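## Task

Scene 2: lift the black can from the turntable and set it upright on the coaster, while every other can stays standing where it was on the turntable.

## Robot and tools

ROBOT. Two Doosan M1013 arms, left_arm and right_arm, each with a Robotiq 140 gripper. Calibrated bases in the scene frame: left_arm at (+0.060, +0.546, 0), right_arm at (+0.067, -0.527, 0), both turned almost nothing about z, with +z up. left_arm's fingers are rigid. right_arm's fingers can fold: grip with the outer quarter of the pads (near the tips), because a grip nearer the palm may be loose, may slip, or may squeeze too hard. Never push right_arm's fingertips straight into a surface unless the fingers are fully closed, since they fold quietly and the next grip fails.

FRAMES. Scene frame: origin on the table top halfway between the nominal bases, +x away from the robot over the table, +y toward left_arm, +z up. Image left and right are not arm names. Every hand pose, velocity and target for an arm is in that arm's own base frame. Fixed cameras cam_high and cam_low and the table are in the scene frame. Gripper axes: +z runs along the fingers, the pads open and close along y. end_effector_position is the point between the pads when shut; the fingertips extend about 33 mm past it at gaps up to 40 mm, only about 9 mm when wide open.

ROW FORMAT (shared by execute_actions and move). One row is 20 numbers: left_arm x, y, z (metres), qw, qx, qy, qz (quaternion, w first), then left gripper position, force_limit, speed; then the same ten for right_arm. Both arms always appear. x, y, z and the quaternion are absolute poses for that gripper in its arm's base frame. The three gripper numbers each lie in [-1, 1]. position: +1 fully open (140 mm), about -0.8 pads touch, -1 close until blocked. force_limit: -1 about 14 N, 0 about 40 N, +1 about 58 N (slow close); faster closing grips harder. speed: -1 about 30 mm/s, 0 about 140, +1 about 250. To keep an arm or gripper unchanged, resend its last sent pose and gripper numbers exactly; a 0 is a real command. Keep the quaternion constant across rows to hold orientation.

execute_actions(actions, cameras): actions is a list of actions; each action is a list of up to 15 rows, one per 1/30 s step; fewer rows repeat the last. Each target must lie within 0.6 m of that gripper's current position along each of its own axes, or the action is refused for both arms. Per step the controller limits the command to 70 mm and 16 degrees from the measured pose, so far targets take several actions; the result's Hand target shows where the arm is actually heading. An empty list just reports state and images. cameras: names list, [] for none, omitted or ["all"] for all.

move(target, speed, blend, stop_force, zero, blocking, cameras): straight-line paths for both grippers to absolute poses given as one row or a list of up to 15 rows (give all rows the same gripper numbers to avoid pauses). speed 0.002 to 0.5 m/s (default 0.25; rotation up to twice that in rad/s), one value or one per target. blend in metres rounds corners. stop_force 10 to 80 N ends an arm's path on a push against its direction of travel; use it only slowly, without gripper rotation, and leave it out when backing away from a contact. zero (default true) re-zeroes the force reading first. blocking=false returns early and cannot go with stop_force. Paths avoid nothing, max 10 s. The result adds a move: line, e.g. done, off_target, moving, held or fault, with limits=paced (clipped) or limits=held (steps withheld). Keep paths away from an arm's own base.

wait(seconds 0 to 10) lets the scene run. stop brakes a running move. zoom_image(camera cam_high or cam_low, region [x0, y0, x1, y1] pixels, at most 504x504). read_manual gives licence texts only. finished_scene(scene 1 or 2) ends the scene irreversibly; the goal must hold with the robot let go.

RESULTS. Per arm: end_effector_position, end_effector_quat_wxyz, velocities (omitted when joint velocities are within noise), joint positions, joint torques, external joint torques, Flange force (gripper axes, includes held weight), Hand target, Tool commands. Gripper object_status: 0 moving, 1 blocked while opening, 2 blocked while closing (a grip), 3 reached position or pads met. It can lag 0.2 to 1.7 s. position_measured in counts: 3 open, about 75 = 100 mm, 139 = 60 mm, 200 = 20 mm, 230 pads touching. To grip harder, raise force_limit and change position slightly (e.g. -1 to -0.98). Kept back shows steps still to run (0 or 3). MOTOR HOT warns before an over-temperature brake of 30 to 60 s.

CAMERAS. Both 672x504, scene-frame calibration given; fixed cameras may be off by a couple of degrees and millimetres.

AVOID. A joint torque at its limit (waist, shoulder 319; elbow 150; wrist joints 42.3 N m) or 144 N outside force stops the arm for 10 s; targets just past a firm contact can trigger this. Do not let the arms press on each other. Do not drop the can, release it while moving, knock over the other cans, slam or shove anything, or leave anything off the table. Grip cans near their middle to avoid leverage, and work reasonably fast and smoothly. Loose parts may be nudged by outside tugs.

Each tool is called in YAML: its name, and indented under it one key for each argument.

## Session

execute_actions:
  actions: []

Scene clock: 0.00 s.
left_arm: end_effector_position=(+0.2890, -0.6363, +0.2147) position_measured=3 object_status=3 end_effector_quat_wxyz=(-0.189, -0.090, +0.975, -0.076) | right_arm: end_effector_position=(+0.5043, +0.0177, +0.2803) position_measured=3 object_status=3 end_effector_quat_wxyz=(-0.080, +0.908, +0.197, +0.361)
Joint positions: left_arm=[-1.004 0.314 1.666 -0.435 1.233 3.684] | right_arm=[-0.369 -0.348 2.31 0.788 0.768 0.306]
Joint velocities: within noise
Joint torques (N m): no reading
External joint torques (N m): no reading
Flange force (N): no reading
Hand target: left_arm +0.2890, -0.6363, +0.2147; -0.189, -0.090, +0.975, -0.076 | right_arm +0.5043, +0.0177, +0.2803; -0.080, +0.908, +0.197, +0.361
Tool commands: left_gripper/position=+1.0 left_gripper/force_limit=+1.0 left_gripper/speed=+1.0 right_gripper/position=+1.0 right_gripper/force_limit=+1.0 right_gripper/speed=+1.0

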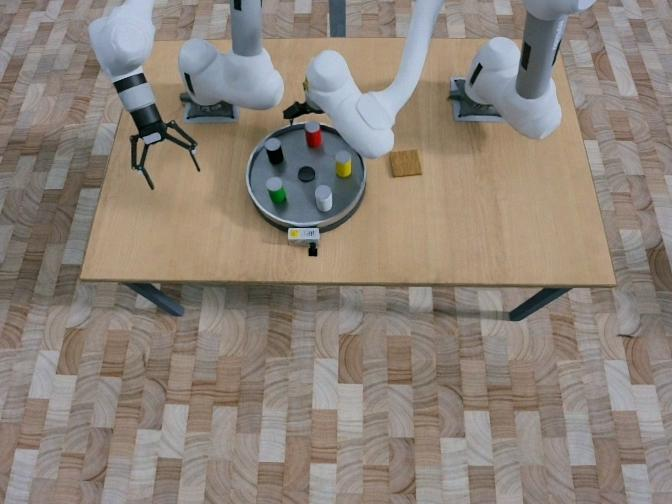

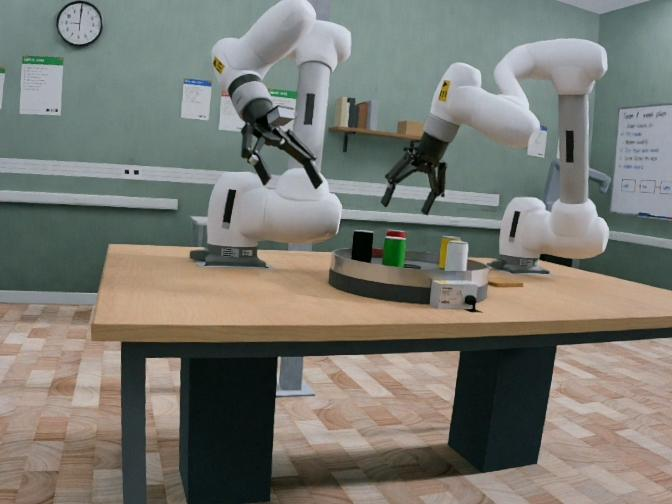

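move:
  target:
    - [0.45,-0.1,0.45,0,0,1,0,0.4,-0.6,-0.5,0.25,-0.4,0.4,0,0.485,0.875,0,1,1,1]
  speed: 0.25

zoom_image:
  camera: "cam_high"
  region: [230, 110, 430, 240]

wait:
  seconds: 2.0

zoom_image:
  camera: "cam_high"
  region: [230, 110, 380, 240]

wait:
  seconds: 2.0

zoom_image:
  camera: "cam_high"
  region: [230, 110, 380, 240]

Scene clock: 4.40 s.
left_arm: end_effector_position=(+0.4500, -0.1000, +0.4500) position_measured=78 object_status=3 end_effector_quat_wxyz=(+0.000, +0.000, +1.000, +0.000) | right_arm: end_effector_position=(+0.2500, -0.4000, +0.4000) position_measured=3 object_status=3 end_effector_quat_wxyz=(+0.000, +0.485, +0.875, +0.000)
Joint positions: left_arm=[-0.294 -0.16 1.699 0 1.603 4.419] | right_arm=[-1.085 -0.142 1.773 0 1.51 -1.644]
Joint velocities: within noise
Joint torques (N m): left_arm=[0.08 -23.71 -44.57 4.45 0.16 0.57] | right_arm=[-2.99 -27.36 -41.26 3.77 0.73 -0.02]
External joint torques (N m): left_arm=[-0.08 -1.82 2.43 -0.12 -0.13 -0.57] | right_arm=[3.03 -0.64 -1.58 0.61 -0.68 0.02]
Flange force (N): left_arm=[6.4 0.0 4.8] | right_arm=[-1.8 6.5 -1.5]
Hand target: left_arm +0.4500, -0.1000, +0.4500; +0.000, +0.000, +1.000, +0.000 | right_arm +0.2500, -0.4000, +0.4000; +0.000, +0.485, +0.875, +0.000
Off the commanded pose: left_arm 0.000 m, 0 deg | right_arm 0.000 m, 0 deg.
move: done

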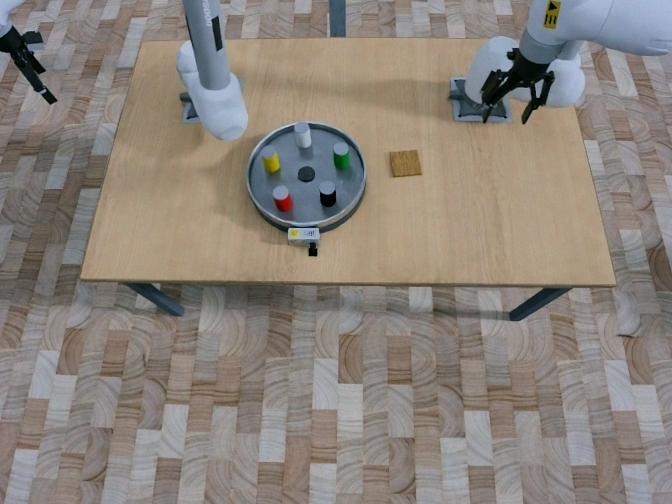

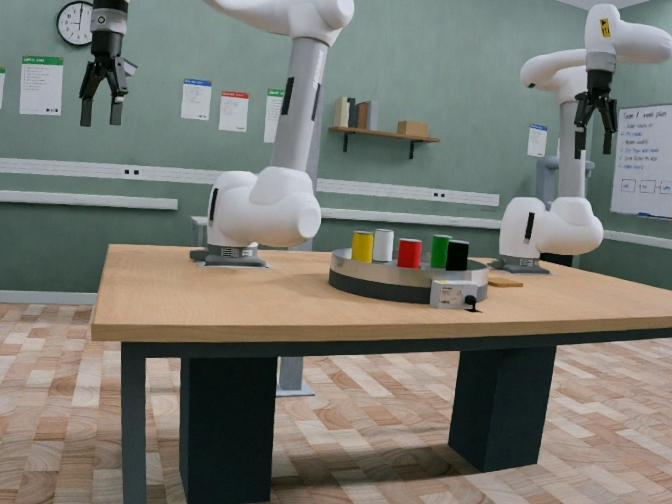

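Scaled by 2.520 from the camera's 672x504 image, which has a finer 960x720 frame.

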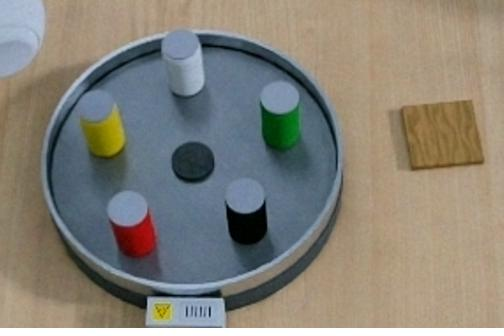

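Scene clock: 6.40 s.
left_arm: end_effector_position=(+0.4500, -0.1000, +0.4500) position_measured=78 object_status=3 end_effector_quat_wxyz=(+0.000, +0.000, +1.000, +0.000) | right_arm: end_effector_position=(+0.2500, -0.4000, +0.4000) position_measured=3 object_status=3 end_effector_quat_wxyz=(+0.000, +0.485, +0.875, +0.000)
Joint positions: left_arm=[-0.294 -0.16 1.699 0 1.603 4.419] | right_arm=[-1.085 -0.142 1.773 0 1.51 -1.644]
Joint velocities: within noise
Joint torques (N m): left_arm=[-0.13 -23.81 -44.46 4.48 0.18 0.57] | right_arm=[-3.27 -27.3 -41.28 3.75 0.61 0.01]
External joint torques (N m): left_arm=[-0.05 -1.19 2.37 -0.17 -0.15 -0.57] | right_arm=[3.27 -0.69 -1.62 0.63 -0.57 -0.01]
Flange force (N): left_arm=[5.3 -0.2 4.7] | right_arm=[-1.8 6.9 -1.8]
Hand target: left_arm +0.4500, -0.1000, +0.4500; +0.000, +0.000, +1.000, +0.000 | right_arm +0.2500, -0.4000, +0.4000; +0.000, +0.485, +0.875, +0.000
Tool commands: left_gripper/position=+0.4 left_gripper/force_limit=-0.6 left_gripper/speed=-0.5 right_gripper/position=+1.0 right_gripper/force_limit=+1.0 right_gripper/speed=+1.0
Off the commanded pose: left_arm 0.000 m, 0 deg | right_arm 0.000 m, 0 deg.
wait: 2.00 s; at rest by 0.17 s

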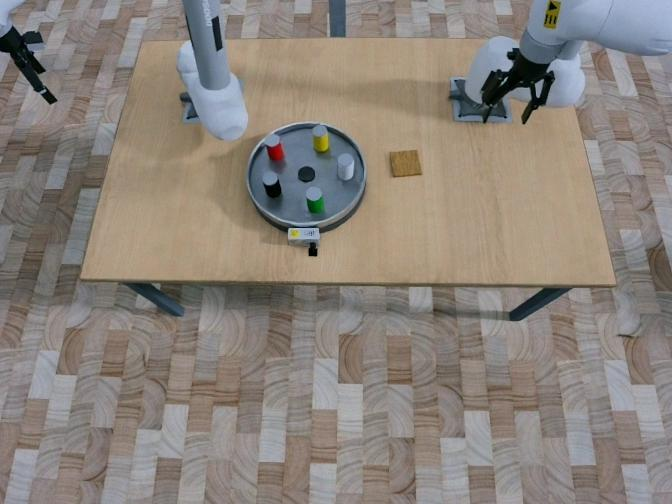

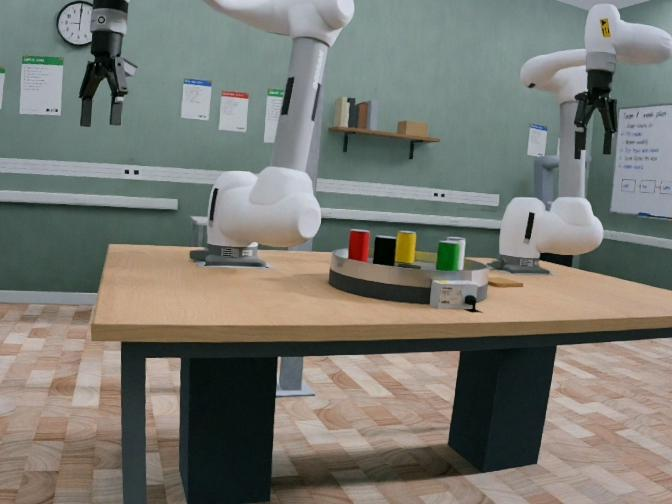

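Scaled by 3.360 from the camera's 672x504 image, which has a finer 960x720 frame.

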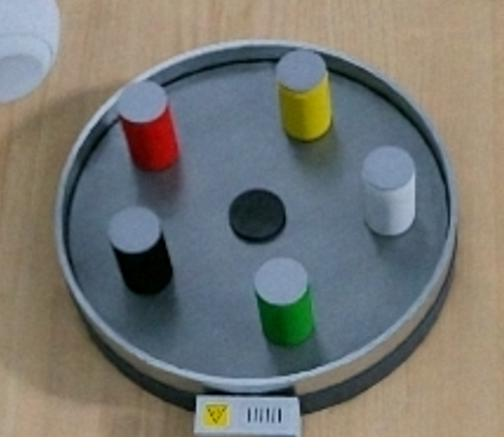

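Scene clock: 8.40 s.
left_arm: end_effector_position=(+0.4500, -0.1000, +0.4500) position_measured=78 object_status=3 end_effector_quat_wxyz=(+0.000, +0.000, +1.000, +0.000) | right_arm: end_effector_position=(+0.2500, -0.4000, +0.4000) position_measured=3 object_status=3 end_effector_quat_wxyz=(+0.000, +0.485, +0.875, +0.000)
Joint positions: left_arm=[-0.294 -0.16 1.699 0 1.603 4.419] | right_arm=[-1.085 -0.142 1.773 0 1.51 -1.644]
Joint velocities: within noise
Joint torques (N m): left_arm=[-0.1 -24.29 -44.58 4.5 0.24 0.62] | right_arm=[-2.98 -27.12 -41.12 3.75 0.61 0.04]
External joint torques (N m): left_arm=[0.19 -1.72 2.23 -0.15 -0.2 -0.62] | right_arm=[2.97 -0.96 -2.04 0.65 -0.58 -0.04]
Flange force (N): left_arm=[5.9 0.3 4.5] | right_arm=[-1.9 6.2 -2.5]
Hand target: left_arm +0.4500, -0.1000, +0.4500; +0.000, +0.000, +1.000, +0.000 | right_arm +0.2500, -0.4000, +0.4000; +0.000, +0.485, +0.875, +0.000
Tool commands: left_gripper/position=+0.4 left_gripper/force_limit=-0.6 left_gripper/speed=-0.5 right_gripper/position=+1.0 right_gripper/force_limit=+1.0 right_gripper/speed=+1.0
Off the commanded pose: left_arm 0.000 m, 0 deg | right_arm 0.000 m, 0 deg.
wait: 2.00 s; at rest by 0.17 s

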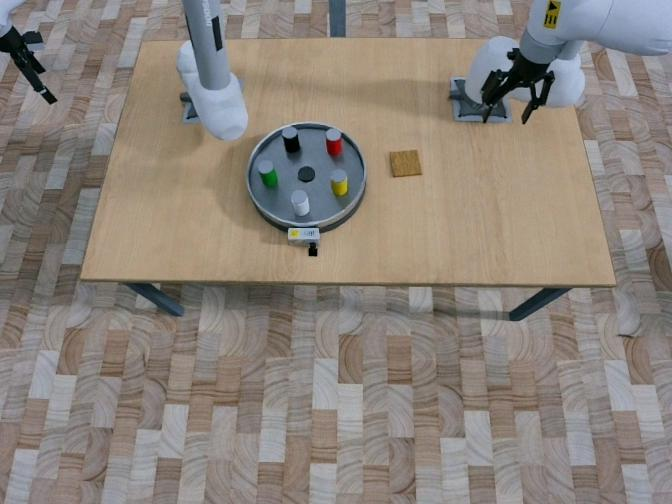

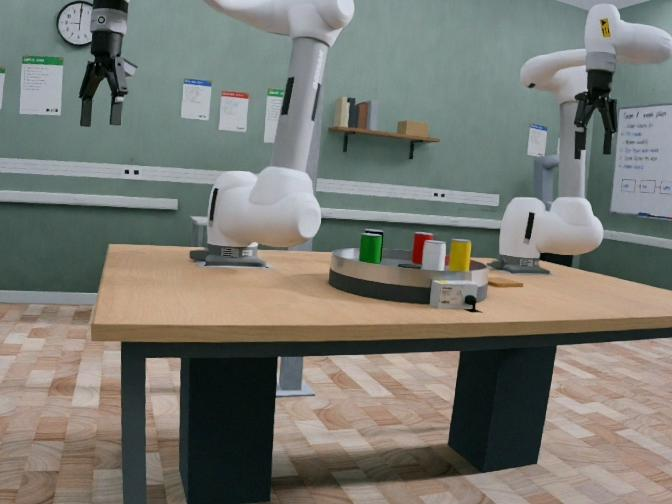

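Scaled by 3.360 from the camera's 672x504 image, which has a finer 960x720 frame.

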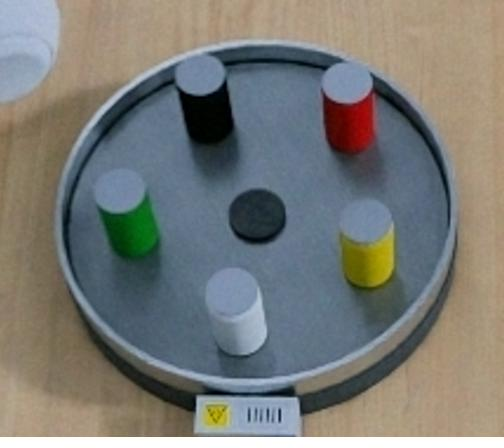

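move:
  target:
    - [0.451,-0.775,0.22,0,0,1,0,0.4,-0.6,-0.5,0.25,-0.4,0.4,0,0.485,0.875,0,1,1,1]
  speed: 0.2
  cameras: ["cam_high"]

zoom_image:
  camera: "cam_high"
  region: [230, 110, 380, 240]

wait:
  seconds: 2.0
  cameras: ["cam_high"]

zoom_image:
  camera: "cam_high"
  region: [230, 110, 380, 240]

wait:
  seconds: 2.0
  cameras: ["cam_high"]

zoom_image:
  camera: "cam_high"
  region: [230, 110, 380, 240]

Scene clock: 13.17 s.
left_arm: end_effector_position=(+0.4510, -0.7750, +0.2200) position_measured=78 object_status=3 end_effector_quat_wxyz=(+0.000, +0.000, +1.000, +0.000) | right_arm: end_effector_position=(+0.2500, -0.4000, +0.4000) position_measured=3 object_status=3 end_effector_quat_wxyz=(+0.000, +0.485, +0.875, +0.000)
Joint positions: left_arm=[-1.082 0.597 1.177 0 1.368 3.63] | right_arm=[-1.085 -0.142 1.773 0 1.51 -1.644]
Joint velocities: within noise
Joint torques (N m): left_arm=[0.14 -94.83 -43.72 4.35 0.23 0.7] | right_arm=[-2.54 -27.31 -41 3.73 0.63 -0.01]
External joint torques (N m): left_arm=[-0.2 -5.39 2.35 -0.13 -0.2 -0.7] | right_arm=[2.59 -0.77 -1.89 0.65 -0.58 0.01]
Flange force (N): left_arm=[8.9 13.4 1.4] | right_arm=[-1.9 5.5 -2.3]
Hand target: left_arm +0.4510, -0.7750, +0.2200; +0.000, +0.000, +1.000, +0.000 | right_arm +0.2500, -0.4000, +0.4000; +0.000, +0.485, +0.875, +0.000
Off the commanded pose: left_arm 0.000 m, 0 deg | right_arm 0.000 m, 0 deg.
move: done
Images, in order (width x height): cam_high 672x504.

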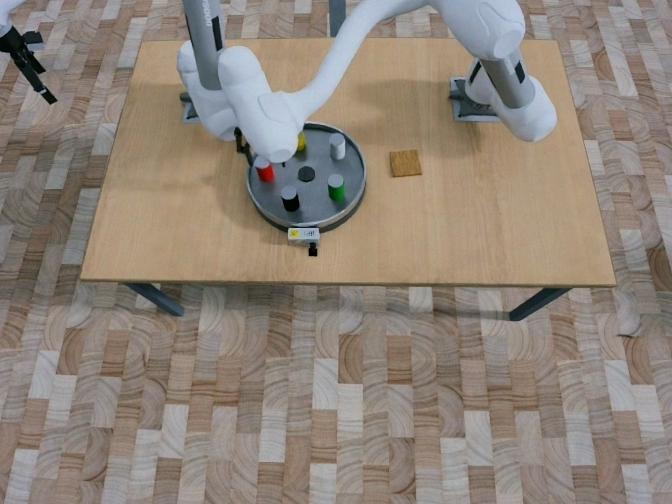

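Scaled by 3.360 from the camera's 672x504 image, which has a finer 960x720 frame.

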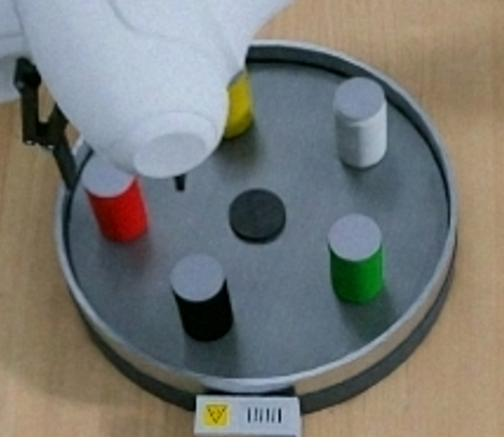

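Scene clock: 15.17 s.
left_arm: end_effector_position=(+0.4510, -0.7750, +0.2200) position_measured=78 object_status=3 end_effector_quat_wxyz=(+0.000, +0.000, +1.000, +0.000) | right_arm: end_effector_position=(+0.2500, -0.4000, +0.4000) position_measured=3 object_status=3 end_effector_quat_wxyz=(+0.000, +0.485, +0.875, +0.000)
Joint positions: left_arm=[-1.082 0.597 1.177 0 1.368 3.63] | right_arm=[-1.085 -0.142 1.773 0 1.51 -1.644]
Joint velocities: within noise
Joint torques (N m): left_arm=[0.11 -94.96 -43.72 4.35 0.22 0.59] | right_arm=[-3.28 -26.79 -41.04 3.82 0.74 -0.01]
External joint torques (N m): left_arm=[-0.17 -5.59 2.14 -0.12 -0.21 -0.59] | right_arm=[3.25 -1.09 -1.96 0.57 -0.7 0.01]
Flange force (N): left_arm=[8.7 13.3 1.0] | right_arm=[-1.6 6.9 -2.2]
Hand target: left_arm +0.4510, -0.7750, +0.2200; +0.000, +0.000, +1.000, +0.000 | right_arm +0.2500, -0.4000, +0.4000; +0.000, +0.485, +0.875, +0.000
Tool commands: left_gripper/position=+0.4 left_gripper/force_limit=-0.6 left_gripper/speed=-0.5 right_gripper/position=+1.0 right_gripper/force_limit=+1.0 right_gripper/speed=+1.0
Off the commanded pose: left_arm 0.000 m, 0 deg | right_arm 0.000 m, 0 deg.
wait: 2.00 s; at rest by 0.17 s
Images, in order (width x height): cam_high 672x504.

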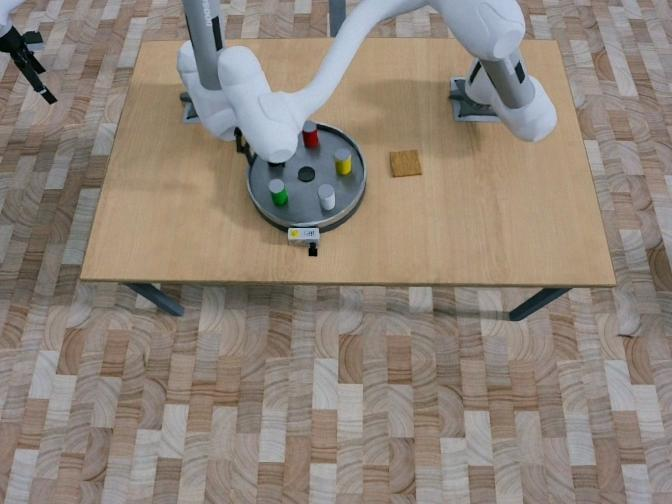

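Scaled by 3.360 from the camera's 672x504 image, which has a finer 960x720 frame.

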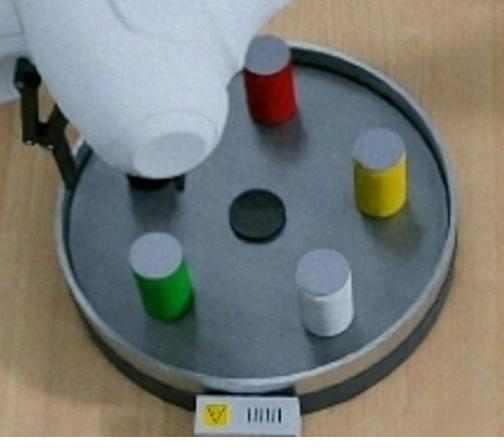

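Scene clock: 17.17 s.
left_arm: end_effector_position=(+0.4510, -0.7750, +0.2200) position_measured=78 object_status=3 end_effector_quat_wxyz=(+0.000, +0.000, +1.000, +0.000) | right_arm: end_effector_position=(+0.2500, -0.4000, +0.4000) position_measured=3 object_status=3 end_effector_quat_wxyz=(+0.000, +0.485, +0.875, +0.000)
Joint positions: left_arm=[-1.082 0.597 1.177 0 1.368 3.63] | right_arm=[-1.085 -0.142 1.773 0 1.51 -1.644]
Joint velocities: within noise
Joint torques (N m): left_arm=[0.08 -95.16 -43.59 4.31 0.2 0.61] | right_arm=[-3.19 -27.45 -41.07 3.74 0.67 0.01]
External joint torques (N m): left_arm=[-0.17 -4.4 2.37 -0.11 -0.19 -0.61] | right_arm=[3.27 -0.62 -1.95 0.66 -0.63 -0.01]
Flange force (N): left_arm=[8.0 12.0 1.7] | right_arm=[-2.4 6.9 -2.3]
Hand target: left_arm +0.4510, -0.7750, +0.2200; +0.000, +0.000, +1.000, +0.000 | right_arm +0.2500, -0.4000, +0.4000; +0.000, +0.485, +0.875, +0.000
Tool commands: left_gripper/position=+0.4 left_gripper/force_limit=-0.6 left_gripper/speed=-0.5 right_gripper/position=+1.0 right_gripper/force_limit=+1.0 right_gripper/speed=+1.0
Off the commanded pose: left_arm 0.000 m, 0 deg | right_arm 0.000 m, 0 deg.
wait: 2.00 s; at rest by 0.17 s
Images, in order (width x height): cam_high 672x504.

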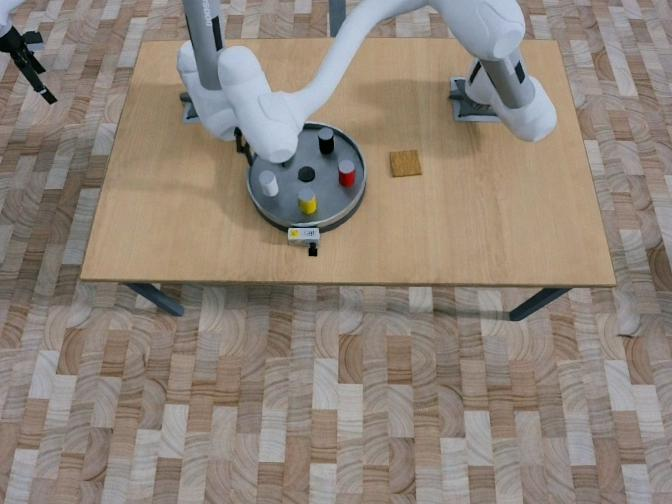

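Scaled by 3.360 from the camera's 672x504 image, which has a finer 960x720 frame.

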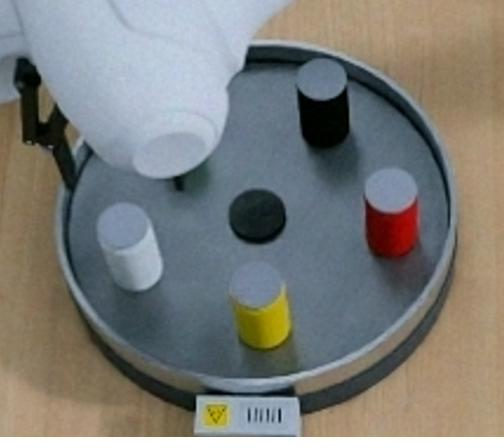

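wait:
  seconds: 0.1
  cameras: []

Scene clock: 17.57 s.
left_arm: end_effector_position=(+0.4510, -0.7750, +0.2200) position_measured=78 object_status=3 end_effector_quat_wxyz=(+0.000, +0.000, +1.000, +0.000) | right_arm: end_effector_position=(+0.2500, -0.4000, +0.4000) position_measured=3 object_status=3 end_effector_quat_wxyz=(+0.000, +0.485, +0.875, +0.000)
Joint positions: left_arm=[-1.082 0.597 1.177 0 1.368 3.63] | right_arm=[-1.085 -0.142 1.773 0 1.51 -1.644]
Joint velocities: within noise
Joint torques (N m): left_arm=[0.02 -95.36 -43.75 4.34 0.23 0.61] | right_arm=[-3.28 -27.05 -41.18 3.78 0.71 -0.03]
External joint torques (N m): left_arm=[0.11 -4.55 2.42 -0.12 -0.21 -0.61] | right_arm=[3.25 -0.91 -1.79 0.6 -0.68 0.03]
Flange force (N): left_arm=[7.9 12.5 1.8] | right_arm=[-1.7 6.9 -1.9]
Hand target: left_arm +0.4510, -0.7750, +0.2200; +0.000, +0.000, +1.000, +0.000 | right_arm +0.2500, -0.4000, +0.4000; +0.000, +0.485, +0.875, +0.000
Tool commands: left_gripper/position=+0.4 left_gripper/force_limit=-0.6 left_gripper/speed=-0.5 right_gripper/position=+1.0 right_gripper/force_limit=+1.0 right_gripper/speed=+1.0
Off the commanded pose: left_arm 0.000 m, 0 deg | right_arm 0.000 m, 0 deg.
wait: 0.10 s; at rest from the start
No camera images: "cameras" was empty.

wait:
  seconds: 6.0
  cameras: []

wait:
  seconds: 4.93
  cameras: []

move:
  target:
    - [0.397,-0.7925,0.22,0,0,1,0,0.4,-0.6,-0.5,0.25,-0.4,0.4,0,0.485,0.875,0,1,1,1]
    - [0.341,-0.7865,0.186,0,0,1,0,0.4,-0.6,-0.5,0.25,-0.4,0.4,0,0.485,0.875,0,1,1,1]
    - [0.292,-0.758,0.152,0,0,1,0,0.4,-0.6,-0.5,0.25,-0.4,0.4,0,0.485,0.875,0,1,1,1]
    - [0.259,-0.7123,0.118,0,0,1,0,0.4,-0.6,-0.5,0.25,-0.4,0.4,0,0.485,0.875,0,1,1,1]
    - [0.247,-0.657,0.118,0,0,1,0,0.4,-0.6,-0.5,0.25,-0.4,0.4,0,0.485,0.875,0,1,1,1]
    - [0.259,-0.6017,0.118,0,0,1,0,0.4,-0.6,-0.5,0.25,-0.4,0.4,0,0.485,0.875,0,1,1,1]
  blend: 0.02
  speed: [0.113,0.131,0.131,0.131,0.113,0.113]
  blocking: false
  cameras: []

wait:
  seconds: 1.9
  cameras: []

move:
  target:
    - [0.247,-0.657,0.118,0,0,1,0,-1,-0.6,-0.5,0.25,-0.4,0.4,0,0.485,0.875,0,1,1,1]
    - [0.259,-0.6017,0.118,0,0,1,0,-1,-0.6,-0.5,0.25,-0.4,0.4,0,0.485,0.875,0,1,1,1]
    - [0.292,-0.556,0.118,0,0,1,0,-1,-0.6,-0.5,0.25,-0.4,0.4,0,0.485,0.875,0,1,1,1]
    - [0.341,-0.5277,0.20,0,0,1,0,-1,-0.6,-0.5,0.25,-0.4,0.4,0,0.485,0.875,0,1,1,1]
    - [0.40,-0.42,0.28,0,0,1,0,-1,-0.6,-0.5,0.25,-0.4,0.4,0,0.485,0.875,0,1,1,1]
  blend: 0.02
  speed: [0.113,0.113,0.113,0.13,0.15]
  blocking: false
  cameras: ["cam_high", "cam_low"]

wait:
  seconds: 0.6
  cameras: ["cam_high", "cam_low"]

wait:
  seconds: 10

Scene clock: 24.00 s.
left_arm: end_effector_position=(+0.4510, -0.7750, +0.2200) position_measured=78 object_status=3 end_effector_quat_wxyz=(+0.000, +0.000, +1.000, +0.000) | right_arm: end_effector_position=(+0.2500, -0.4000, +0.4000) position_measured=3 object_status=3 end_effector_quat_wxyz=(+0.000, +0.485, +0.875, +0.000)
Joint positions: left_arm=[-1.082 0.597 1.177 0 1.368 3.63] | right_arm=[-1.085 -0.142 1.773 0 1.51 -1.644]
Joint velocities: within noise
Joint torques (N m): left_arm=[0.09 -95 -43.74 4.38 0.19 0.6] | right_arm=[-3.4 -26.86 -41.22 3.71 0.63 0.02]
External joint torques (N m): left_arm=[-0.03 -4.26 2.62 -0.19 -0.18 -0.6] | right_arm=[3.4 -1.1 -1.8 0.68 -0.59 -0.02]
Flange force (N): left_arm=[8.1 12.5 2.1] | right_arm=[-1.4 7.2 -2.1]
Hand target: left_arm +0.4510, -0.7750, +0.2200; +0.000, +0.000, +1.000, +0.000 | right_arm +0.2500, -0.4000, +0.4000; +0.000, +0.485, +0.875, +0.000
Tool commands: left_gripper/position=+0.4 left_gripper/force_limit=-0.6 left_gripper/speed=-0.5 right_gripper/position=+1.0 right_gripper/force_limit=+1.0 right_gripper/speed=+1.0
Off the commanded pose: left_arm 0.000 m, 0 deg | right_arm 0.000 m, 0 deg.
wait: 6.00 s; at rest from the start
No camera images: "cameras" was empty.

Scene clock: 28.93 s.
left_arm: end_effector_position=(+0.4510, -0.7750, +0.2200) position_measured=78 object_status=3 end_effector_quat_wxyz=(+0.000, +0.000, +1.000, +0.000) | right_arm: end_effector_position=(+0.2500, -0.4000, +0.4000) position_measured=3 object_status=3 end_effector_quat_wxyz=(+0.000, +0.485, +0.875, +0.000)
Joint positions: left_arm=[-1.082 0.597 1.177 0 1.368 3.63] | right_arm=[-1.085 -0.142 1.773 0 1.51 -1.644]
Joint velocities: within noise
Joint torques (N m): left_arm=[0.4 -95.28 -43.81 4.38 0.15 0.68] | right_arm=[-3.14 -27.08 -40.98 3.71 0.57 0.07]
External joint torques (N m): left_arm=[-0.29 -4.76 2.45 -0.16 -0.13 -0.68] | right_arm=[3.13 -0.9 -2.04 0.68 -0.54 -0.07]
Flange force (N): left_arm=[8.6 12.6 1.6] | right_arm=[-2.0 6.5 -2.6]
Hand target: left_arm +0.4510, -0.7750, +0.2200; +0.000, +0.000, +1.000, +0.000 | right_arm +0.2500, -0.4000, +0.4000; +0.000, +0.485, +0.875, +0.000
Tool commands: left_gripper/position=+0.4 left_gripper/force_limit=-0.6 left_gripper/speed=-0.5 right_gripper/position=+1.0 right_gripper/force_limit=+1.0 right_gripper/speed=+1.0
Off the commanded pose: left_arm 0.000 m, 0 deg | right_arm 0.000 m, 0 deg.
wait: 4.93 s; at rest by 0.17 s
No camera images: "cameras" was empty.

Scene clock: 29.43 s.
left_arm: end_effector_position=(+0.4089, -0.7883, +0.2196) position_measured=78 object_status=3 end_effector_quat_wxyz=(+0.000, +0.000, +1.000, +0.000) end_effector_velocity=(-0.108, -0.028, -0.010) end_effector_angular_velocity=(-0.001, +0.000, +0.000) | right_arm: end_effector_position=(+0.2500, -0.4000, +0.4000) position_measured=3 object_status=3 end_effector_quat_wxyz=(+0.000, +0.485, +0.875, +0.000)
Joint positions: left_arm=[-1.131 0.582 1.201 0 1.358 3.581] | right_arm=[-1.085 -0.142 1.773 0 1.51 -1.644]
Joint velocities: left_arm=[-0.123 -0.039 0.082 -0.001 -0.043 -0.123] | right_arm=[within noise]
Joint torques (N m): left_arm=[3.25 -95.44 -42.31 4.29 0.02 0.74] | right_arm=[-2.92 -27.09 -41.16 3.75 0.65 0.04]
External joint torques (N m): left_arm=[-2.46 -3.07 1.77 -0.13 0.03 -0.74] | right_arm=[2.95 -0.81 -1.59 0.62 -0.61 -0.04]
Flange force (N): left_arm=[7.9 7.4 1.0] | right_arm=[-1.5 6.2 -1.7]
Hand target: left_arm +0.3998, -0.7903, +0.2182; +0.000, +0.000, +1.000, +0.000 | right_arm +0.2500, -0.4000, +0.4000; +0.000, +0.485, +0.875, +0.000
Tool commands: left_gripper/position=+0.4 left_gripper/force_limit=-0.6 left_gripper/speed=-0.5 right_gripper/position=+1.0 right_gripper/force_limit=+1.0 right_gripper/speed=+1.0
Off the commanded pose: left_arm 0.260 m, 0 deg | right_arm 0.000 m, 0 deg.
move: running; path passed 0 of 6 targets
No camera images: "cameras" was empty.

Scene clock: 31.33 s.
left_arm: end_effector_position=(+0.2523, -0.6824, +0.1179) position_measured=78 object_status=3 end_effector_quat_wxyz=(+0.000, +0.000, +1.000, +0.000) end_effector_velocity=(-0.022, +0.111, +0.000) end_effector_angular_velocity=(+0.000, -0.001, -0.006) | right_arm: end_effector_position=(+0.2500, -0.4000, +0.4000) position_measured=3 object_status=3 end_effector_quat_wxyz=(+0.000, +0.485, +0.875, +0.000)
Joint positions: left_arm=[-1.264 0.397 1.686 0 1.059 3.448] | right_arm=[-1.085 -0.142 1.773 0 1.51 -1.644]
Joint velocities: left_arm=[0.016 -0.158 0.237 0.001 -0.079 0.022] | right_arm=[within noise]
Joint torques (N m): left_arm=[0.2 -74.24 -39.54 4.15 0.11 0.43] | right_arm=[-3.04 -26.54 -41.04 3.82 0.68 -0.02]
External joint torques (N m): left_arm=[-0.36 -1.84 2.91 -0.42 -0.11 -0.43] | right_arm=[3.04 -1.62 -2.07 0.57 -0.64 0.02]
Flange force (N): left_arm=[4.1 8.0 1.2] | right_arm=[-0.9 6.5 -2.6]
Hand target: left_arm +0.2505, -0.6728, +0.1179; +0.000, +0.000, +1.000, +0.000 | right_arm +0.2500, -0.4000, +0.4000; +0.000, +0.485, +0.875, +0.000
Tool commands: left_gripper/position=+0.4 left_gripper/force_limit=-0.6 left_gripper/speed=-0.5 right_gripper/position=+1.0 right_gripper/force_limit=+1.0 right_gripper/speed=+1.0
Off the commanded pose: left_arm 0.081 m, 0 deg | right_arm 0.000 m, 0 deg.
earlier move: running; path passed 4 of 6 targets
wait: 1.90 s; no rest
No camera images: "cameras" was empty.

Scene clock: 31.83 s.
left_arm: end_effector_position=(+0.2535, -0.6270, +0.1179) position_measured=137 object_status=0 end_effector_quat_wxyz=(+0.000, +0.000, +1.000, +0.000) end_effector_velocity=(+0.025, +0.111, +0.001) end_effector_angular_velocity=(-0.003, -0.001, +0.000) | right_arm: end_effector_position=(+0.2500, -0.4000, +0.4000) position_measured=3 object_status=3 end_effector_quat_wxyz=(+0.000, +0.485, +0.875, +0.000)
Joint positions: left_arm=[-1.238 0.324 1.792 0 1.026 3.475] | right_arm=[-1.085 -0.142 1.773 0 1.51 -1.644]
Joint velocities: left_arm=[0.088 -0.134 0.188 0 -0.057 0.088] | right_arm=[within noise]
Joint torques (N m): left_arm=[0.42 -67.02 -39.14 3.97 0.2 0.54] | right_arm=[-3.28 -26.58 -40.99 3.74 0.7 -0.03]
External joint torques (N m): left_arm=[-0.33 -2.36 2.87 -0.28 -0.19 -0.55] | right_arm=[3.28 -1.47 -2.04 0.65 -0.66 0.03]
Flange force (N): left_arm=[4.7 8.1 0.8] | right_arm=[-1.1 7.0 -2.4]
Hand target: left_arm +0.2555, -0.6177, +0.1179; +0.000, +0.000, +1.000, +0.000 | right_arm +0.2500, -0.4000, +0.4000; +0.000, +0.485, +0.875, +0.000
Tool commands: left_gripper/position=-1.0 left_gripper/force_limit=-0.6 left_gripper/speed=-0.5 right_gripper/position=+1.0 right_gripper/force_limit=+1.0 right_gripper/speed=+1.0
Off the commanded pose: left_arm 0.301 m, 0 deg | right_arm 0.000 m, 0 deg.
earlier move: replaced; path passed 4 of 6 targets
move: running; path passed 1 of 5 targets; blend cut to 0.0055 m at target 1

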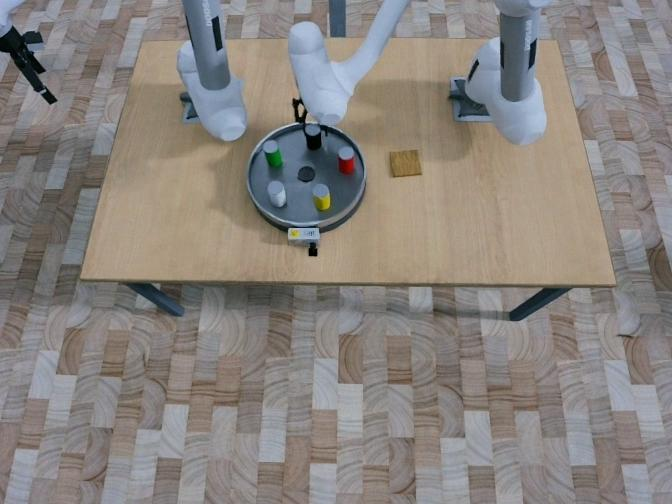

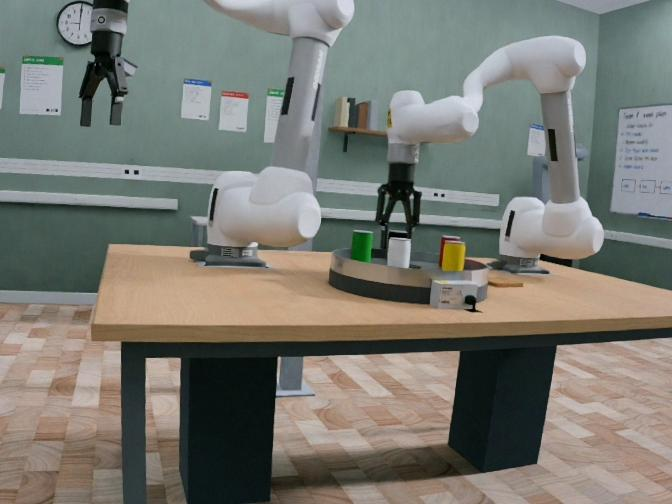

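Scene clock: 32.43 s.
left_arm: end_effector_position=(+0.2833, -0.5680, +0.1183) position_measured=220 object_status=0 end_effector_quat_wxyz=(+0.000, +0.000, +1.000, +0.000) end_effector_velocity=(+0.066, +0.085, +0.012) end_effector_angular_velocity=(-0.001, +0.000, +0.001) | right_arm: end_effector_position=(+0.2500, -0.4000, +0.4000) position_measured=3 object_status=3 end_effector_quat_wxyz=(+0.000, +0.485, +0.875, +0.000)
Joint positions: left_arm=[-1.163 0.265 1.873 0 1.004 3.55] | right_arm=[-1.085 -0.142 1.773 0 1.51 -1.644]
Joint velocities: left_arm=[0.149 -0.079 0.079 -0.001 -0.002 0.149] | right_arm=[within noise]
Joint torques (N m): left_arm=[-1.28 -62.78 -38.65 3.91 0.2 0.67] | right_arm=[-3.43 -27.27 -41.18 3.72 0.62 -0.05]
External joint torques (N m): left_arm=[0.76 -1.05 1.83 -0.18 -0.23 -0.67] | right_arm=[3.51 -0.87 -1.98 0.69 -0.59 0.05]
Flange force (N): left_arm=[2.1 4.6 1.1] | right_arm=[-2.0 7.5 -2.4]
Hand target: left_arm +0.2890, -0.5610, +0.1201; +0.000, +0.000, +1.000, +0.000 | right_arm +0.2500, -0.4000, +0.4000; +0.000, +0.485, +0.875, +0.000
Tool commands: left_gripper/position=-1.0 left_gripper/force_limit=-0.6 left_gripper/speed=-0.5 right_gripper/position=+1.0 right_gripper/force_limit=+1.0 right_gripper/speed=+1.0
Off the commanded pose: left_arm 0.248 m, 0 deg | right_arm 0.000 m, 0 deg.
earlier move: running; path passed 2 of 5 targets; blend cut to 0.0055 m at target 1
wait: 0.60 s; no rest

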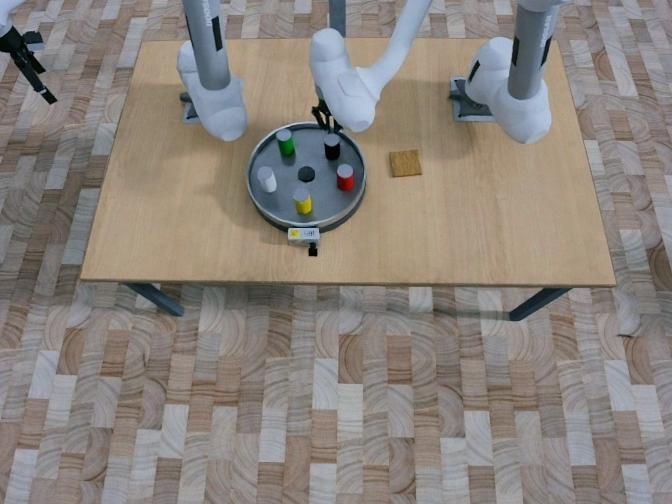

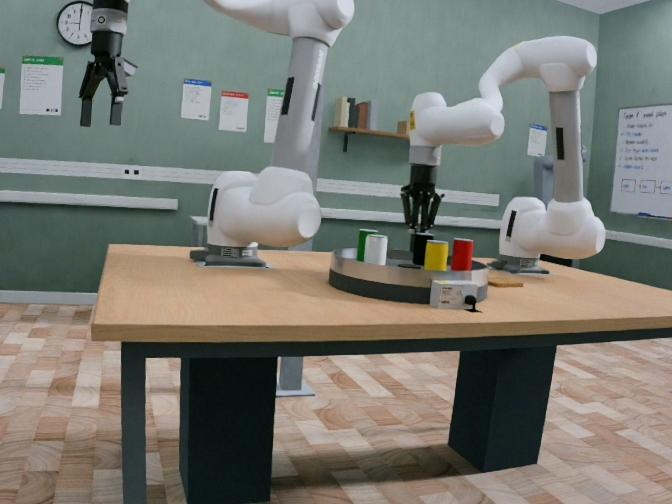

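Scene clock: 34.53 s.
left_arm: end_effector_position=(+0.4000, -0.4200, +0.2800) position_measured=232 object_status=3 end_effector_quat_wxyz=(+0.000, +0.000, +1.000, +0.000) | right_arm: end_effector_position=(+0.2500, -0.4000, +0.4000) position_measured=3 object_status=3 end_effector_quat_wxyz=(+0.000, +0.485, +0.875, +0.000)
Joint positions: left_arm=[-0.869 0.069 1.789 0 1.283 3.843] | right_arm=[-1.085 -0.142 1.773 0 1.51 -1.644]
Joint velocities: within noise
Joint torques (N m): left_arm=[0.71 -45.18 -42.85 4.35 0.35 0.64] | right_arm=[-3.02 -27.09 -41.11 3.73 0.64 -0.05]
External joint torques (N m): left_arm=[-0.79 -2.22 2.5 -0.23 -0.33 -0.63] | right_arm=[3.01 -0.62 -1.78 0.65 -0.61 0.06]
Flange force (N): left_arm=[7.3 4.1 3.0] | right_arm=[-2.1 6.5 -2.0]
Hand target: left_arm +0.4000, -0.4200, +0.2800; +0.000, +0.000, +1.000, +0.000 | right_arm +0.2500, -0.4000, +0.4000; +0.000, +0.485, +0.875, +0.000
Tool commands: left_gripper/position=-1.0 left_gripper/force_limit=-0.6 left_gripper/speed=-0.5 right_gripper/position=+1.0 right_gripper/force_limit=+1.0 right_gripper/speed=+1.0
Off the commanded pose: left_arm 0.000 m, 0 deg | right_arm 0.000 m, 0 deg.
earlier move: done; blend cut to 0.0055 m at target 1
wait: 2.10 of 10 s (the move ended)

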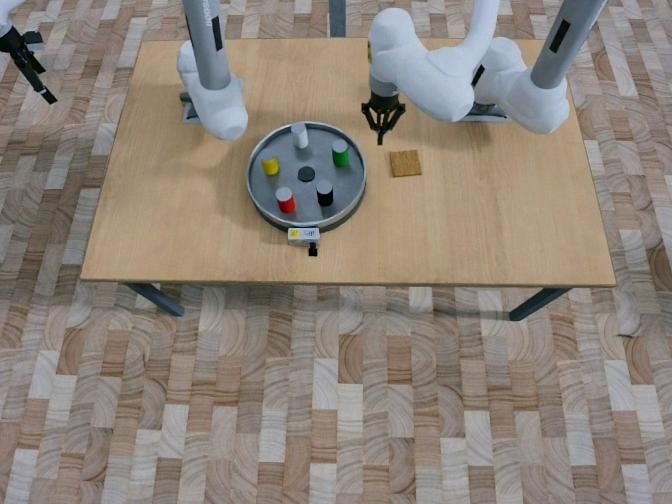

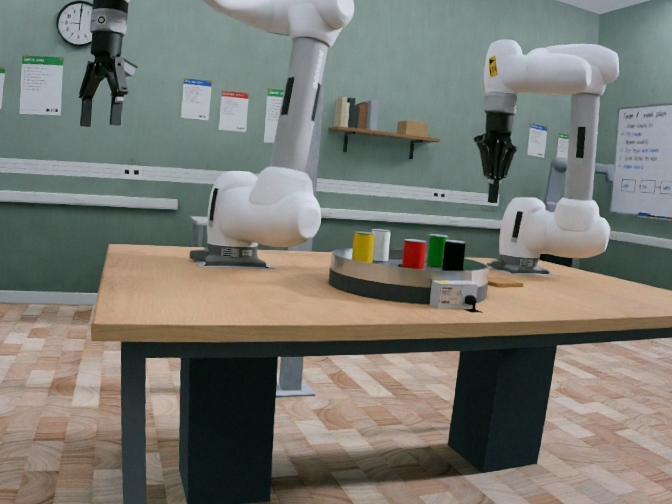

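zoom_image:
  camera: "cam_high"
  region: [230, 110, 380, 240]

wait:
  seconds: 2.0
  cameras: ["cam_high"]

zoom_image:
  camera: "cam_high"
  region: [230, 110, 380, 240]

wait:
  seconds: 2.0
  cameras: ["cam_high"]

zoom_image:
  camera: "cam_high"
  region: [230, 110, 380, 240]

wait:
  seconds: 2.0
  cameras: ["cam_high"]

zoom_image:
  camera: "cam_high"
  region: [230, 110, 380, 240]

Scaled by 3.360 from the camera's 672x504 image, which has a finer 960x720 frame.

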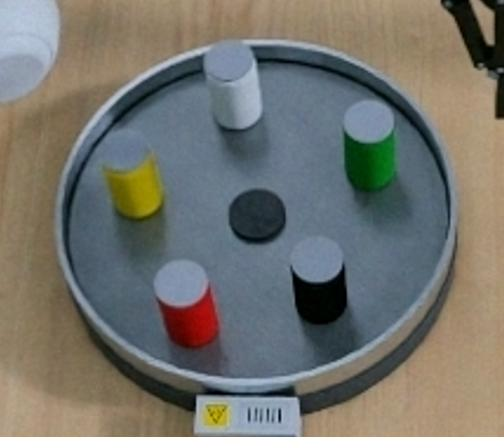

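Scene clock: 36.77 s.
left_arm: end_effector_position=(+0.4000, -0.4200, +0.2800) position_measured=232 object_status=3 end_effector_quat_wxyz=(+0.000, +0.000, +1.000, +0.000) | right_arm: end_effector_position=(+0.2500, -0.4000, +0.4000) position_measured=3 object_status=3 end_effector_quat_wxyz=(+0.000, +0.485, +0.875, +0.000)
Joint positions: left_arm=[-0.869 0.069 1.789 0 1.283 3.843] | right_arm=[-1.085 -0.142 1.773 0 1.51 -1.644]
Joint velocities: within noise
Joint torques (N m): left_arm=[0.03 -45.16 -42.7 4.3 0.27 0.66] | right_arm=[-3.53 -27.23 -41.26 3.71 0.67 0.03]
External joint torques (N m): left_arm=[-0.12 -2.19 2.45 -0.2 -0.24 -0.66] | right_arm=[3.53 -0.79 -1.78 0.69 -0.63 -0.03]
Flange force (N): left_arm=[6.3 4.7 2.7] | right_arm=[-1.9 7.4 -2.0]
Hand target: left_arm +0.4000, -0.4200, +0.2800; +0.000, +0.000, +1.000, +0.000 | right_arm +0.2500, -0.4000, +0.4000; +0.000, +0.485, +0.875, +0.000
Tool commands: left_gripper/position=-1.0 left_gripper/force_limit=-0.6 left_gripper/speed=-0.5 right_gripper/position=+1.0 right_gripper/force_limit=+1.0 right_gripper/speed=+1.0
Off the commanded pose: left_arm 0.000 m, 0 deg | right_arm 0.000 m, 0 deg.
wait: 2.00 s; at rest from the start
Images, in order (width x height): cam_high 672x504.

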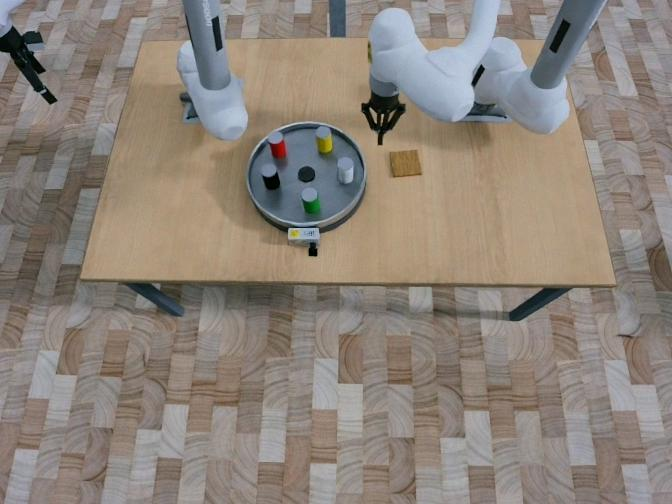

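Scaled by 3.360 from the camera's 672x504 image, which has a finer 960x720 frame.

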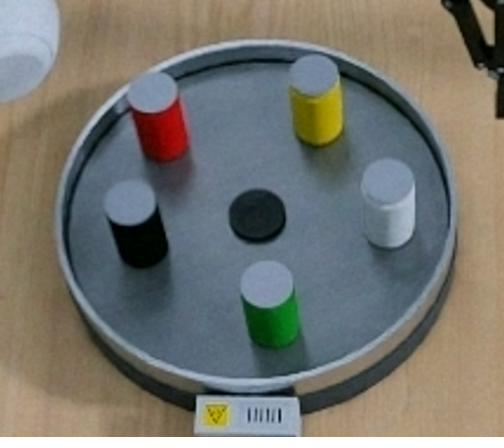

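Scene clock: 38.77 s.
left_arm: end_effector_position=(+0.4000, -0.4200, +0.2800) position_measured=232 object_status=3 end_effector_quat_wxyz=(+0.000, +0.000, +1.000, +0.000) | right_arm: end_effector_position=(+0.2500, -0.4000, +0.4000) position_measured=3 object_status=3 end_effector_quat_wxyz=(+0.000, +0.485, +0.875, +0.000)
Joint positions: left_arm=[-0.869 0.069 1.789 0 1.283 3.843] | right_arm=[-1.085 -0.142 1.773 0 1.51 -1.644]
Joint velocities: within noise
Joint torques (N m): left_arm=[0.06 -45.31 -42.56 4.27 0.13 0.65] | right_arm=[-2.88 -26.65 -41.11 3.75 0.61 0.07]
External joint torques (N m): left_arm=[-0.14 -2.21 2.12 -0.14 -0.1 -0.65] | right_arm=[2.98 -1.33 -1.86 0.64 -0.57 -0.07]
Flange force (N): left_arm=[6.0 4.3 2.0] | right_arm=[-1.0 6.2 -2.3]
Hand target: left_arm +0.4000, -0.4200, +0.2800; +0.000, +0.000, +1.000, +0.000 | right_arm +0.2500, -0.4000, +0.4000; +0.000, +0.485, +0.875, +0.000
Tool commands: left_gripper/position=-1.0 left_gripper/force_limit=-0.6 left_gripper/speed=-0.5 right_gripper/position=+1.0 right_gripper/force_limit=+1.0 right_gripper/speed=+1.0
Off the commanded pose: left_arm 0.000 m, 0 deg | right_arm 0.000 m, 0 deg.
wait: 2.00 s; at rest by 0.17 s
Images, in order (width x height): cam_high 672x504.

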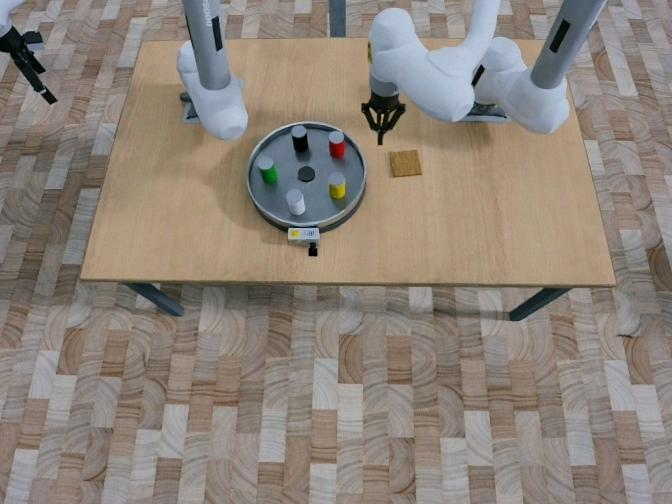

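Scaled by 3.360 from the camera's 672x504 image, which has a finer 960x720 frame.

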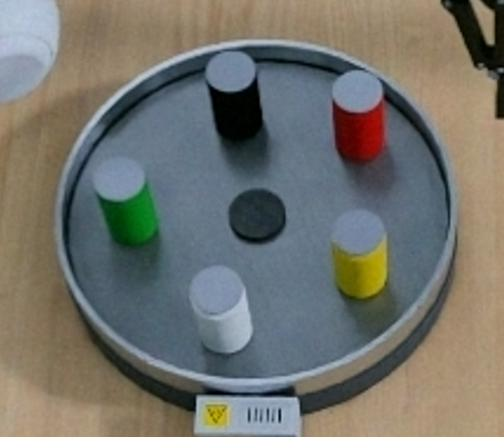

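Scene clock: 40.77 s.
left_arm: end_effector_position=(+0.4000, -0.4200, +0.2800) position_measured=232 object_status=3 end_effector_quat_wxyz=(+0.000, +0.000, +1.000, +0.000) | right_arm: end_effector_position=(+0.2500, -0.4000, +0.4000) position_measured=3 object_status=3 end_effector_quat_wxyz=(+0.000, +0.485, +0.875, +0.000)
Joint positions: left_arm=[-0.869 0.069 1.789 0 1.283 3.843] | right_arm=[-1.085 -0.142 1.773 0 1.51 -1.644]
Joint velocities: within noise
Joint torques (N m): left_arm=[-0.38 -45.33 -42.8 4.26 0.16 0.58] | right_arm=[-2.92 -27.17 -41.04 3.74 0.68 0.03]
External joint torques (N m): left_arm=[0.65 -2.76 2.31 -0.13 -0.13 -0.58] | right_arm=[2.93 -0.72 -1.89 0.64 -0.64 -0.03]
Flange force (N): left_arm=[5.7 6.1 2.1] | right_arm=[-2.0 6.1 -2.1]
Hand target: left_arm +0.4000, -0.4200, +0.2800; +0.000, +0.000, +1.000, +0.000 | right_arm +0.2500, -0.4000, +0.4000; +0.000, +0.485, +0.875, +0.000
Tool commands: left_gripper/position=-1.0 left_gripper/force_limit=-0.6 left_gripper/speed=-0.5 right_gripper/position=+1.0 right_gripper/force_limit=+1.0 right_gripper/speed=+1.0
Off the commanded pose: left_arm 0.000 m, 0 deg | right_arm 0.000 m, 0 deg.
wait: 2.00 s; at rest by 0.17 s
Images, in order (width x height): cam_high 672x504.

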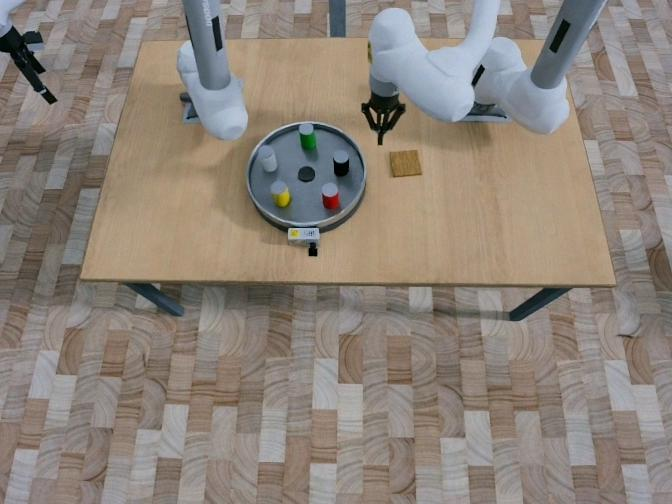

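Scaled by 3.360 from the camera's 672x504 image, which has a finer 960x720 frame.

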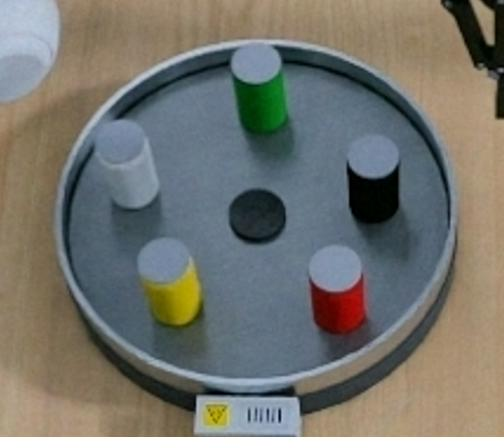

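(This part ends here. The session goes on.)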